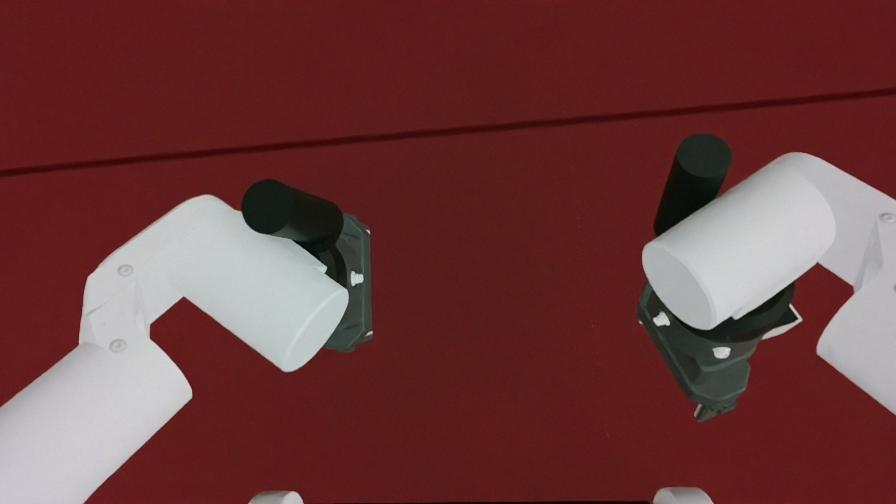

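>>> move(
  joints={"torso_squat_rad": 0.7, "torso_shift_rad": 0.2, "torso_pitch_rad": 1.0, "left_shoulder_roll_rad": 0.6, "left_shoulder_yaw_rad": -0.8, "right_shoulder_pitch_rad": -0.932, "right_shoulder_roll_rad": -0.6, "right_shoulder_yaw_rad": 0.8, "right_elbow_rad": -1.108, "right_forearm_roll_rad": -0.374, "right_wrist_pitch_rad": 0.869, "right_hand_roll_rad": -0.62},
  min_time_s=3,
)

>>> move(
  target={"side": "left", "x": 0.345, "y": 0.127, "z": 0.31, "quat_wxyz": [0.99813, -0.06105, 0, 0]},
  min_time_s=2,
  cameras=["head_camera"],
)

Scene clock: 343.67 s.
Joint torques (N m): left_arm=[-3.34 3.59 1.6 -5.29 -0.23 -0.18 0.19] | right_arm=[-1.51 -5.71 -0.59 -5.04 0.29 0.02 -0.27]
External joint torques (N m): left_arm=[0.27 -0.61 -0.39 -0.74 -0.29 -0.34 0.18] | right_arm=[1.94 -1.09 1.37 -0.93 0.17 -0.18 -0.27]
Wrist force (N): left_arm=[1.7 -0.2 -8.1] | right_arm=[1.0 2.0 -4.4]
Wrist torque (N m): left_arm=[-0.14 0.25 0.09] | right_arm=[-0.20 0.18 0.10]
Wrist force, peak (N): left_arm=[1.5 1.3 -8.5] | right_arm=[0.8 1.9 -5.2]
move: done
base_odometry: x=-0.020 y=+1.241 heading=-0.042
lidar_m: 0.83 1.48 1.88 4.15 1.77 1.19 1.11 1.13 1.47 3.23 1.27 1.06
base_status: not commanded
joint_positions: torso_squat_rad=+0.700 torso_shift_rad=+0.200 torso_pitch_rad=+1.000 torso_yaw_rad=+0.000 left_shoulder_pitch_rad=-0.931 left_shoulder_roll_rad=+0.600 left_shoulder_yaw_rad=-0.800 left_elbow_rad=-1.108 left_forearm_roll_rad=+0.374 left_wrist_pitch_rad=+0.869 left_hand_roll_rad=+0.620 left_gripper_m=+0.099 right_shoulder_pitch_rad=-0.932 right_shoulder_roll_rad=-0.600 right_shoulder_yaw_rad=+0.800 right_elbow_rad=-1.108 right_forearm_roll_rad=-0.374 right_wrist_pitch_rad=+0.869 right_hand_roll_rad=-0.620 right_gripper_m=+0.099 head_pan_rad=+0.000 head_tilt_rad=+0.600
joint_status: all done
wheel_motors_off: 0
motor_effort: left_wheel=-5(6) right_wheel=+3(7)
chest: x=+0.1388 y=+0.0001 z=+0.9723 quat_wxyz=(+0.878, +0.000, +0.479, +0.000) (m; base frame)
left_hand: x=+0.3118 y=+0.2185 z=+0.3191 quat_wxyz=(+0.990, +0.031, +0.052, -0.124) (m; base frame)
right_hand: x=+0.3122 y=-0.2184 z=+0.3191 quat_wxyz=(+0.990, -0.032, +0.052, +0.124) (m; base frame)
pictures: none

Scene clock: 346.00 s.
Joint torques (N m): left_arm=[-5.38 -0.4 3.43 -4.16 0.35 -0.7 0.29] | right_arm=[-1.71 -5.75 -0.47 -4.93 0.31 0.01 -0.2]
External joint torques (N m): left_arm=[-0.1 -1.63 1.92 1.07 0.23 -0.46 0.29] | right_arm=[1.75 -1.13 1.49 -0.82 0.18 -0.19 -0.19]
Wrist force (N): left_arm=[1.4 1.2 -7.4] | right_arm=[0.8 2.1 -4.6]
Wrist torque (N m): left_arm=[-0.25 0.24 0.06] | right_arm=[-0.20 0.17 0.07]
Wrist force, peak (N): left_arm=[1.4 0.2 -8.5] | right_arm=[0.6 2.2 -5.2]
move: done
base_odometry: x=-0.020 y=+1.241 heading=-0.042
lidar_m: 0.84 1.47 1.87 4.14 1.77 1.18 1.11 1.15 1.47 3.21 1.27 1.05
base_status: not commanded
joint_positions: torso_squat_rad=+0.700 torso_shift_rad=+0.200 torso_pitch_rad=+1.000 torso_yaw_rad=+0.000 left_shoulder_pitch_rad=-0.999 left_shoulder_roll_rad=+0.438 left_shoulder_yaw_rad=-0.736 left_elbow_rad=-0.960 left_forearm_roll_rad=+0.391 left_wrist_pitch_rad=+0.680 left_hand_roll_rad=+0.764 left_gripper_m=+0.099 right_shoulder_pitch_rad=-0.932 right_shoulder_roll_rad=-0.600 right_shoulder_yaw_rad=+0.800 right_elbow_rad=-1.108 right_forearm_roll_rad=-0.374 right_wrist_pitch_rad=+0.869 right_hand_roll_rad=-0.620 right_gripper_m=+0.099 head_pan_rad=+0.000 head_tilt_rad=+0.600
joint_status: all done
wheel_motors_off: 0
motor_effort: left_wheel=-6(6) right_wheel=+4(7)
chest: x=+0.1388 y=+0.0001 z=+0.9724 quat_wxyz=(+0.878, +0.000, +0.479, +0.000) (m; base frame)
left_hand: x=+0.3449 y=+0.1271 z=+0.3101 quat_wxyz=(+0.998, -0.061, +0.000, +0.000) (m; base frame)
left_hand_status: reached (checked arc, planned for 2.0 s): 0 mm and 0.0 deg off.
right_hand: x=+0.3122 y=-0.2184 z=+0.3191 quat_wxyz=(+0.990, -0.032, +0.052, +0.124) (m; base frame)
pictures: head_camera
camera_calibration:
head_camera: T_world_to_cam=[[-0.0255547, -0.999502, -0.0185348, 0.0269529], [-0.999282, 0.0260591, -0.0274981, 0.399645], [0.0279674, 0.0178188, -0.99945, 0.997594], [0, 0, 0, 1]] pos_world=[0.372147, -0.00125083, 1.00853]

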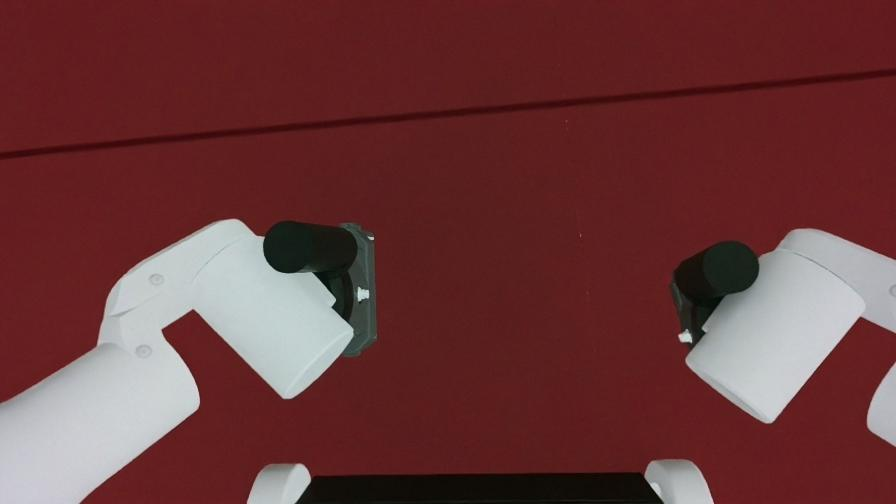

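>>> move(
  target={"side": "left", "x": 0.355, "y": 0.127, "z": 0.31, "quat_wxyz": [0.99813, -0.06105, 0, 0]},
  min_time_s=1,
)

>>> move(
  joints={"torso_squat_rad": 0.65, "torso_shift_rad": 0.2, "torso_pitch_rad": 0.9},
  min_time_s=1.5,
)

>>> move(
  target={"side": "left", "x": 0.355, "y": 0.127, "z": 0.45, "quat_wxyz": [0.99813, -0.06105, 0, 0]},
  min_time_s=1.5,
)

>>> move(
  joints={"torso_squat_rad": 0.55, "torso_shift_rad": 0.15, "torso_pitch_rad": 0.7},
  min_time_s=1.5,
)

>>> move(
  target={"side": "left", "x": 0.355, "y": 0.127, "z": 0.60, "quat_wxyz": [0.99813, -0.06105, 0, 0]},
  min_time_s=1.5,
)

>>> move(
  joints={"torso_squat_rad": 0.45, "torso_shift_rad": 0.1, "torso_pitch_rad": 0.5},
  min_time_s=1.5,
)

>>> move(
  target={"side": "left", "x": 0.355, "y": 0.127, "z": 0.74, "quat_wxyz": [0.99813, -0.06105, 0, 0]},
  min_time_s=1.5,
)

>>> move(
  joints={"torso_squat_rad": 0.3, "torso_shift_rad": 0.0, "torso_pitch_rad": 0.3},
  min_time_s=1.5,
)

>>> move(
  target={"side": "left", "x": 0.355, "y": 0.127, "z": 0.80, "quat_wxyz": [0.99813, -0.06105, 0, 0]},
  min_time_s=1.5,
)

Scene clock: 356.90 s.
Joint torques (N m): left_arm=[-5.87 -0.39 3.72 -4.22 0.37 -0.13 -0.27] | right_arm=[-1.42 -5.85 -0.63 -5.02 0.39 0.07 -0.32]
External joint torques (N m): left_arm=[-0.05 -1.72 2.1 0.97 0.24 0.11 -0.27] | right_arm=[2.03 -1.23 1.33 -0.9 0.26 -0.13 -0.31]
Wrist force (N): left_arm=[0.4 1.2 -7.1] | right_arm=[0.9 1.4 -4.3]
Wrist torque (N m): left_arm=[-0.22 0.15 0.21] | right_arm=[-0.13 0.18 0.06]
Wrist force, peak (N): left_arm=[0.5 1.1 -8.6] | right_arm=[0.7 2.3 -5.0]
move: done
base_odometry: x=-0.020 y=+1.241 heading=-0.042
lidar_m: 0.83 1.47 1.86 4.16 1.77 1.19 1.12 1.15 1.46 3.22 1.28 1.05
base_status: not commanded
joint_positions: torso_squat_rad=+0.700 torso_shift_rad=+0.200 torso_pitch_rad=+1.000 torso_yaw_rad=+0.000 left_shoulder_pitch_rad=-1.025 left_shoulder_roll_rad=+0.436 left_shoulder_yaw_rad=-0.733 left_elbow_rad=-0.936 left_forearm_roll_rad=+0.417 left_wrist_pitch_rad=+0.681 left_hand_roll_rad=+0.743 left_gripper_m=+0.099 right_shoulder_pitch_rad=-0.932 right_shoulder_roll_rad=-0.600 right_shoulder_yaw_rad=+0.800 right_elbow_rad=-1.108 right_forearm_roll_rad=-0.374 right_wrist_pitch_rad=+0.869 right_hand_roll_rad=-0.620 right_gripper_m=+0.099 head_pan_rad=+0.000 head_tilt_rad=+0.600
joint_status: all done
wheel_motors_off: 0
motor_effort: left_wheel=-5(6) right_wheel=+5(6)
chest: x=+0.1388 y=+0.0001 z=+0.9724 quat_wxyz=(+0.878, +0.000, +0.479, +0.000) (m; base frame)
left_hand: x=+0.3548 y=+0.1271 z=+0.3106 quat_wxyz=(+0.998, -0.061, -0.001, +0.000) (m; base frame)
left_hand_status: reached (checked arc, planned for 1.0 s): 1 mm and 0.1 deg off.
right_hand: x=+0.3122 y=-0.2184 z=+0.3191 quat_wxyz=(+0.990, -0.032, +0.052, +0.124) (m; base frame)
pictures: none

Scene clock: 358.70 s.
Joint torques (N m): left_arm=[-7.88 0.23 4.22 -4.55 0.3 -0.24 -0.29] | right_arm=[-4.25 -6.44 -1.29 -5.17 0.39 0.06 -0.4]
External joint torques (N m): left_arm=[0.43 -1.88 1.86 0.98 0.26 0.14 -0.28] | right_arm=[1.65 -1.1 1.45 -0.8 0.15 -0.01 -0.4]
Wrist force (N): left_arm=[0.2 1.9 -7.7] | right_arm=[-0.1 2.3 -4.3]
Wrist torque (N m): left_arm=[-0.30 0.12 0.13] | right_arm=[-0.20 0.09 0.09]
Wrist force, peak (N): left_arm=[0.5 0.6 -8.5] | right_arm=[0.3 2.6 -4.8]
move: done
base_odometry: x=-0.020 y=+1.241 heading=-0.042
lidar_m: 0.83 1.47 1.87 4.16 1.78 1.18 1.12 1.15 1.48 3.22 1.26 1.07
base_status: not commanded
joint_positions: torso_squat_rad=+0.650 torso_shift_rad=+0.200 torso_pitch_rad=+0.900 torso_yaw_rad=+0.000 left_shoulder_pitch_rad=-1.025 left_shoulder_roll_rad=+0.436 left_shoulder_yaw_rad=-0.733 left_elbow_rad=-0.935 left_forearm_roll_rad=+0.417 left_wrist_pitch_rad=+0.681 left_hand_roll_rad=+0.743 left_gripper_m=+0.099 right_shoulder_pitch_rad=-0.932 right_shoulder_roll_rad=-0.600 right_shoulder_yaw_rad=+0.800 right_elbow_rad=-1.108 right_forearm_roll_rad=-0.374 right_wrist_pitch_rad=+0.869 right_hand_roll_rad=-0.620 right_gripper_m=+0.099 head_pan_rad=+0.000 head_tilt_rad=+0.600
joint_status: all done
wheel_motors_off: 0
motor_effort: left_wheel=-4(6) right_wheel=+5(6)
chest: x=+0.1251 y=+0.0001 z=+1.0190 quat_wxyz=(+0.900, +0.000, +0.435, +0.000) (m; base frame)
left_hand: x=+0.4063 y=+0.1270 z=+0.3822 quat_wxyz=(+0.997, -0.061, -0.051, -0.003) (m; base frame)
right_hand: x=+0.3629 y=-0.2184 z=+0.3864 quat_wxyz=(+0.992, -0.038, +0.002, +0.122) (m; base frame)
pictures: none

Scene clock: 360.53 s.
Joint torques (N m): left_arm=[-5.3 1.72 2.97 -7.95 -0.05 -0.45 0.2] | right_arm=[-3.95 -5.98 -1.52 -4.76 0.26 0.02 -0.28]
External joint torques (N m): left_arm=[0.5 -1.34 -0.11 -0.74 -0.2 -0.19 0.2] | right_arm=[1.94 -0.65 1.22 -0.39 0.02 -0.06 -0.28]
Wrist force (N): left_arm=[0.4 1.7 -7.2] | right_arm=[0.0 2.3 -4.7]
Wrist torque (N m): left_arm=[-0.31 0.11 0.08] | right_arm=[-0.21 0.10 0.08]
Wrist force, peak (N): left_arm=[0.1 0.6 -8.6] | right_arm=[0.0 2.3 -5.0]
move: done
base_odometry: x=-0.020 y=+1.241 heading=-0.042
lidar_m: 0.83 1.46 1.87 4.16 1.76 1.19 1.11 1.15 1.46 3.22 1.27 1.07
base_status: not commanded
joint_positions: torso_squat_rad=+0.650 torso_shift_rad=+0.200 torso_pitch_rad=+0.900 torso_yaw_rad=+0.000 left_shoulder_pitch_rad=-0.851 left_shoulder_roll_rad=+0.627 left_shoulder_yaw_rad=-0.753 left_elbow_rad=-1.515 left_forearm_roll_rad=+0.411 left_wrist_pitch_rad=+1.032 left_hand_roll_rad=+0.911 left_gripper_m=+0.099 right_shoulder_pitch_rad=-0.932 right_shoulder_roll_rad=-0.600 right_shoulder_yaw_rad=+0.800 right_elbow_rad=-1.108 right_forearm_roll_rad=-0.374 right_wrist_pitch_rad=+0.869 right_hand_roll_rad=-0.620 right_gripper_m=+0.099 head_pan_rad=+0.000 head_tilt_rad=+0.600
joint_status: all done
wheel_motors_off: 0
motor_effort: left_wheel=-4(5) right_wheel=+4(6)
chest: x=+0.1251 y=+0.0001 z=+1.0190 quat_wxyz=(+0.900, +0.000, +0.435, +0.000) (m; base frame)
left_hand: x=+0.3551 y=+0.1270 z=+0.4498 quat_wxyz=(+0.998, -0.061, +0.000, +0.000) (m; base frame)
left_hand_status: reached (checked arc, planned for 1.5 s): 0 mm and 0.0 deg off.
right_hand: x=+0.3629 y=-0.2184 z=+0.3864 quat_wxyz=(+0.992, -0.038, +0.002, +0.122) (m; base frame)
pictures: none

Scene clock: 362.33 s.
Joint torques (N m): left_arm=[-9.04 3.06 5.28 -8.07 -0.31 -0.7 0.16] | right_arm=[-9.51 -7.1 -3.21 -5.12 0.46 -0.04 -0.3]
External joint torques (N m): left_arm=[1.08 -1.16 0.3 -0.76 -0.19 -0.21 0.18] | right_arm=[1.07 -0.51 1 -0.36 -0.02 0.13 -0.31]
Wrist force (N): left_arm=[-0.9 1.5 -7.6] | right_arm=[-0.8 2.5 -4.0]
Wrist torque (N m): left_arm=[-0.27 0.07 0.10] | right_arm=[-0.22 0.10 0.09]
Wrist force, peak (N): left_arm=[1.0 0.5 -8.5] | right_arm=[-1.0 2.4 -5.1]
move: done
base_odometry: x=-0.020 y=+1.241 heading=-0.042
lidar_m: 0.84 1.48 1.87 4.15 1.76 1.20 1.11 1.14 1.46 3.21 1.26 1.07
base_status: not commanded
joint_positions: torso_squat_rad=+0.550 torso_shift_rad=+0.150 torso_pitch_rad=+0.700 torso_yaw_rad=+0.000 left_shoulder_pitch_rad=-0.851 left_shoulder_roll_rad=+0.627 left_shoulder_yaw_rad=-0.753 left_elbow_rad=-1.515 left_forearm_roll_rad=+0.411 left_wrist_pitch_rad=+1.032 left_hand_roll_rad=+0.911 left_gripper_m=+0.099 right_shoulder_pitch_rad=-0.932 right_shoulder_roll_rad=-0.600 right_shoulder_yaw_rad=+0.800 right_elbow_rad=-1.108 right_forearm_roll_rad=-0.374 right_wrist_pitch_rad=+0.869 right_hand_roll_rad=-0.620 right_gripper_m=+0.099 head_pan_rad=+0.000 head_tilt_rad=+0.600
joint_status: all done
wheel_motors_off: 0
motor_effort: left_wheel=-4(6) right_wheel=+4(6)
chest: x=+0.0605 y=+0.0001 z=+1.1072 quat_wxyz=(+0.939, +0.000, +0.343, +0.000) (m; base frame)
left_hand: x=+0.3991 y=+0.1270 z=+0.5952 quat_wxyz=(+0.993, -0.061, -0.100, -0.006) (m; base frame)
right_hand: x=+0.4193 y=-0.2185 z=+0.5345 quat_wxyz=(+0.987, -0.050, -0.097, +0.118) (m; base frame)
pictures: none

Scene clock: 364.17 s.
Joint torques (N m): left_arm=[-9.41 3.85 7.02 -8.05 0.4 -0.16 -0.3] | right_arm=[-9.14 -7.03 -2.88 -5.12 0.69 -0.14 -0.36]
External joint torques (N m): left_arm=[0.39 -0.39 2.07 -0.84 0.23 0.09 -0.3] | right_arm=[1.44 -0.44 1.33 -0.37 0.21 0.03 -0.37]
Wrist force (N): left_arm=[1.6 1.2 -7.7] | right_arm=[-1.4 1.9 -4.1]
Wrist torque (N m): left_arm=[-0.26 0.31 0.12] | right_arm=[-0.16 0.04 0.06]
Wrist force, peak (N): left_arm=[1.5 1.1 -8.3] | right_arm=[-1.2 2.9 -5.0]
move: done
base_odometry: x=-0.020 y=+1.241 heading=-0.042
lidar_m: 0.83 1.46 1.87 4.15 1.77 1.19 1.11 1.14 1.47 3.22 1.27 1.06
base_status: not commanded
joint_positions: torso_squat_rad=+0.550 torso_shift_rad=+0.150 torso_pitch_rad=+0.700 torso_yaw_rad=+0.000 left_shoulder_pitch_rad=-0.852 left_shoulder_roll_rad=+0.643 left_shoulder_yaw_rad=-0.748 left_elbow_rad=-1.557 left_forearm_roll_rad=+0.590 left_wrist_pitch_rad=+1.187 left_hand_roll_rad=+0.870 left_gripper_m=+0.099 right_shoulder_pitch_rad=-0.932 right_shoulder_roll_rad=-0.600 right_shoulder_yaw_rad=+0.800 right_elbow_rad=-1.108 right_forearm_roll_rad=-0.374 right_wrist_pitch_rad=+0.869 right_hand_roll_rad=-0.620 right_gripper_m=+0.099 head_pan_rad=+0.000 head_tilt_rad=+0.600
joint_status: all done
wheel_motors_off: 0
motor_effort: left_wheel=-3(4) right_wheel=+5(6)
chest: x=+0.0605 y=+0.0001 z=+1.1072 quat_wxyz=(+0.939, +0.000, +0.343, +0.000) (m; base frame)
left_hand: x=+0.3549 y=+0.1269 z=+0.5998 quat_wxyz=(+0.998, -0.061, +0.000, +0.000) (m; base frame)
left_hand_status: reached (checked arc, planned for 1.5 s): 0 mm and 0.0 deg off.
right_hand: x=+0.4193 y=-0.2185 z=+0.5345 quat_wxyz=(+0.987, -0.050, -0.097, +0.118) (m; base frame)
pictures: none

Scene clock: 365.97 s.
Joint torques (N m): left_arm=[-12.36 4.38 8.4 -7.65 0.08 -0.49 -0.38] | right_arm=[-13.95 -7.6 -4.26 -5.5 0.67 -0.42 -0.35]
External joint torques (N m): left_arm=[1.29 -0.83 1.74 -0.67 0.19 0.01 -0.37] | right_arm=[0.89 -0.02 1.25 -0.55 -0.02 -0.01 -0.37]
Wrist force (N): left_arm=[-0.4 1.3 -7.7] | right_arm=[-2.3 2.6 -4.2]
Wrist torque (N m): left_arm=[-0.28 0.11 0.19] | right_arm=[-0.23 -0.02 0.08]
Wrist force, peak (N): left_arm=[1.0 1.3 -8.3] | right_arm=[-1.9 2.8 -4.9]
move: done
base_odometry: x=-0.020 y=+1.241 heading=-0.042
lidar_m: 0.82 1.46 1.86 4.14 1.76 1.18 1.11 1.14 1.47 3.22 1.27 1.06
base_status: not commanded
joint_positions: torso_squat_rad=+0.450 torso_shift_rad=+0.100 torso_pitch_rad=+0.500 torso_yaw_rad=+0.000 left_shoulder_pitch_rad=-0.852 left_shoulder_roll_rad=+0.643 left_shoulder_yaw_rad=-0.748 left_elbow_rad=-1.557 left_forearm_roll_rad=+0.590 left_wrist_pitch_rad=+1.187 left_hand_roll_rad=+0.870 left_gripper_m=+0.099 right_shoulder_pitch_rad=-0.932 right_shoulder_roll_rad=-0.600 right_shoulder_yaw_rad=+0.800 right_elbow_rad=-1.108 right_forearm_roll_rad=-0.374 right_wrist_pitch_rad=+0.869 right_hand_roll_rad=-0.620 right_gripper_m=+0.099 head_pan_rad=+0.000 head_tilt_rad=+0.600
joint_status: all done
wheel_motors_off: 0
motor_effort: left_wheel=-4(6) right_wheel=+4(6)
chest: x=-0.0168 y=+0.0001 z=+1.1792 quat_wxyz=(+0.969, +0.000, +0.247, +0.000) (m; base frame)
left_hand: x=+0.3727 y=+0.1269 z=+0.7405 quat_wxyz=(+0.993, -0.061, -0.100, -0.006) (m; base frame)
right_hand: x=+0.4487 y=-0.2185 z=+0.6892 quat_wxyz=(+0.973, -0.061, -0.195, +0.112) (m; base frame)
pictures: none

Scene clock: 367.80 s.
Joint torques (N m): left_arm=[-14.06 3.47 8.79 -5.38 0.47 -0.19 -0.36] | right_arm=[-14.01 -7.86 -3.92 -5.34 0.73 -0.44 -0.34]
External joint torques (N m): left_arm=[0.67 -1.92 2.17 1.22 0.28 0.05 -0.36] | right_arm=[0.83 -0.28 1.6 -0.39 0.04 -0.03 -0.36]
Wrist force (N): left_arm=[1.7 1.0 -7.5] | right_arm=[-2.2 2.4 -4.4]
Wrist torque (N m): left_arm=[-0.23 0.32 0.17] | right_arm=[-0.19 0.00 0.07]
Wrist force, peak (N): left_arm=[1.1 1.0 -8.4] | right_arm=[-2.7 3.0 -4.4]
move: done
base_odometry: x=-0.020 y=+1.241 heading=-0.042
lidar_m: 0.83 1.47 1.86 4.16 1.77 1.19 1.12 1.16 1.46 3.23 1.25 1.06
base_status: not commanded
joint_positions: torso_squat_rad=+0.450 torso_shift_rad=+0.100 torso_pitch_rad=+0.500 torso_yaw_rad=+0.000 left_shoulder_pitch_rad=-0.924 left_shoulder_roll_rad=+0.617 left_shoulder_yaw_rad=-0.727 left_elbow_rad=-1.447 left_forearm_roll_rad=+0.787 left_wrist_pitch_rad=+1.315 left_hand_roll_rad=+0.784 left_gripper_m=+0.099 right_shoulder_pitch_rad=-0.932 right_shoulder_roll_rad=-0.600 right_shoulder_yaw_rad=+0.800 right_elbow_rad=-1.108 right_forearm_roll_rad=-0.374 right_wrist_pitch_rad=+0.869 right_hand_roll_rad=-0.620 right_gripper_m=+0.099 head_pan_rad=+0.000 head_tilt_rad=+0.600
joint_status: all done
wheel_motors_off: 0
motor_effort: left_wheel=-4(5) right_wheel=+4(6)
chest: x=-0.0168 y=+0.0001 z=+1.1792 quat_wxyz=(+0.969, +0.000, +0.247, +0.000) (m; base frame)
left_hand: x=+0.3548 y=+0.1269 z=+0.7403 quat_wxyz=(+0.998, -0.061, -0.001, +0.000) (m; base frame)
left_hand_status: reached (checked arc, planned for 1.5 s): 0 mm and 0.1 deg off.
right_hand: x=+0.4487 y=-0.2185 z=+0.6892 quat_wxyz=(+0.973, -0.061, -0.195, +0.112) (m; base frame)
pictures: none

Scene clock: 369.63 s.
Joint torques (N m): left_arm=[-16.13 3.94 9.59 -5.28 0.06 -0.47 -0.2] | right_arm=[-17.69 -8.49 -5.26 -5.44 0.94 -0.66 -0.24]
External joint torques (N m): left_arm=[1.83 -2.25 1.64 0.85 0.14 0.05 -0.19] | right_arm=[0.82 -0.22 1.34 -0.49 0.07 -0.03 -0.27]
Wrist force (N): left_arm=[0.0 1.6 -8.4] | right_arm=[-3.7 3.0 -3.5]
Wrist torque (N m): left_arm=[-0.27 0.15 0.22] | right_arm=[-0.29 -0.12 0.05]
Wrist force, peak (N): left_arm=[0.0 1.6 -8.4] | right_arm=[-3.0 3.4 -4.4]
move: done
base_odometry: x=-0.020 y=+1.241 heading=-0.042
lidar_m: 0.83 1.47 1.87 4.15 1.76 1.20 1.11 1.14 1.47 3.23 1.26 1.05
base_status: not commanded
joint_positions: torso_squat_rad=+0.300 torso_shift_rad=+0.000 torso_pitch_rad=+0.300 torso_yaw_rad=+0.000 left_shoulder_pitch_rad=-0.924 left_shoulder_roll_rad=+0.617 left_shoulder_yaw_rad=-0.727 left_elbow_rad=-1.447 left_forearm_roll_rad=+0.787 left_wrist_pitch_rad=+1.315 left_hand_roll_rad=+0.784 left_gripper_m=+0.099 right_shoulder_pitch_rad=-0.932 right_shoulder_roll_rad=-0.600 right_shoulder_yaw_rad=+0.800 right_elbow_rad=-1.108 right_forearm_roll_rad=-0.374 right_wrist_pitch_rad=+0.869 right_hand_roll_rad=-0.620 right_gripper_m=+0.099 head_pan_rad=+0.000 head_tilt_rad=+0.600
joint_status: all done
wheel_motors_off: 0
motor_effort: left_wheel=-5(8) right_wheel=+7(9)
chest: x=-0.1366 y=+0.0001 z=+1.2448 quat_wxyz=(+0.989, +0.000, +0.149, +0.000) (m; base frame)
left_hand: x=+0.3149 y=+0.1269 z=+0.8886 quat_wxyz=(+0.993, -0.061, -0.101, -0.006) (m; base frame)
right_hand: x=+0.4169 y=-0.2185 z=+0.8571 quat_wxyz=(+0.948, -0.072, -0.291, +0.105) (m; base frame)
pictures: none

Scene clock: 371.50 s.
Joint torques (N m): left_arm=[-18.78 5.13 3.84 -4.27 0.15 -0.51 -0.02] | right_arm=[-18.3 -8.35 -5.21 -5.43 0.8 -0.56 -0.21]
External joint torques (N m): left_arm=[2.74 -0.61 1.94 0.69 -0.03 -0.16 -0.01] | right_arm=[0.21 -0.08 1.39 -0.48 -0.07 0.07 -0.24]
Wrist force (N): left_arm=[0.5 0.9 -6.6] | right_arm=[-3.7 2.6 -3.1]
Wrist torque (N m): left_arm=[-0.21 0.22 0.19] | right_arm=[-0.21 -0.12 0.09]
Wrist force, peak (N): left_arm=[-1.4 2.5 -8.0] | right_arm=[-4.0 3.4 -3.2]
move: short
base_odometry: x=-0.020 y=+1.241 heading=-0.042
lidar_m: 0.84 1.46 1.86 4.14 1.76 1.19 1.10 1.14 1.47 3.21 1.26 1.05
base_status: not commanded
joint_positions: torso_squat_rad=+0.300 torso_shift_rad=+0.000 torso_pitch_rad=+0.300 torso_yaw_rad=+0.000 left_shoulder_pitch_rad=-1.238 left_shoulder_roll_rad=+0.216 left_shoulder_yaw_rad=-0.639 left_elbow_rad=-0.267 left_forearm_roll_rad=+0.942 left_wrist_pitch_rad=+0.952 left_hand_roll_rad=+0.208 left_gripper_m=+0.099 right_shoulder_pitch_rad=-0.932 right_shoulder_roll_rad=-0.600 right_shoulder_yaw_rad=+0.800 right_elbow_rad=-1.108 right_forearm_roll_rad=-0.374 right_wrist_pitch_rad=+0.869 right_hand_roll_rad=-0.620 right_gripper_m=+0.099 head_pan_rad=+0.000 head_tilt_rad=+0.600
joint_status: all done
wheel_motors_off: 0
motor_effort: left_wheel=-6(7) right_wheel=+7(9)
chest: x=-0.1366 y=+0.0001 z=+1.2448 quat_wxyz=(+0.989, +0.000, +0.149, +0.000) (m; base frame)
left_hand: x=+0.3544 y=+0.1269 z=+0.8006 quat_wxyz=(+0.997, -0.064, -0.052, +0.003) (m; base frame)
left_hand_status: short (checked arc, as near as the solve gets, planned for 1.5 s): 1 mm and 5.9 deg off. The place is met; only the turn is off.
right_hand: x=+0.4169 y=-0.2185 z=+0.8570 quat_wxyz=(+0.948, -0.072, -0.291, +0.105) (m; base frame)
pictures: none


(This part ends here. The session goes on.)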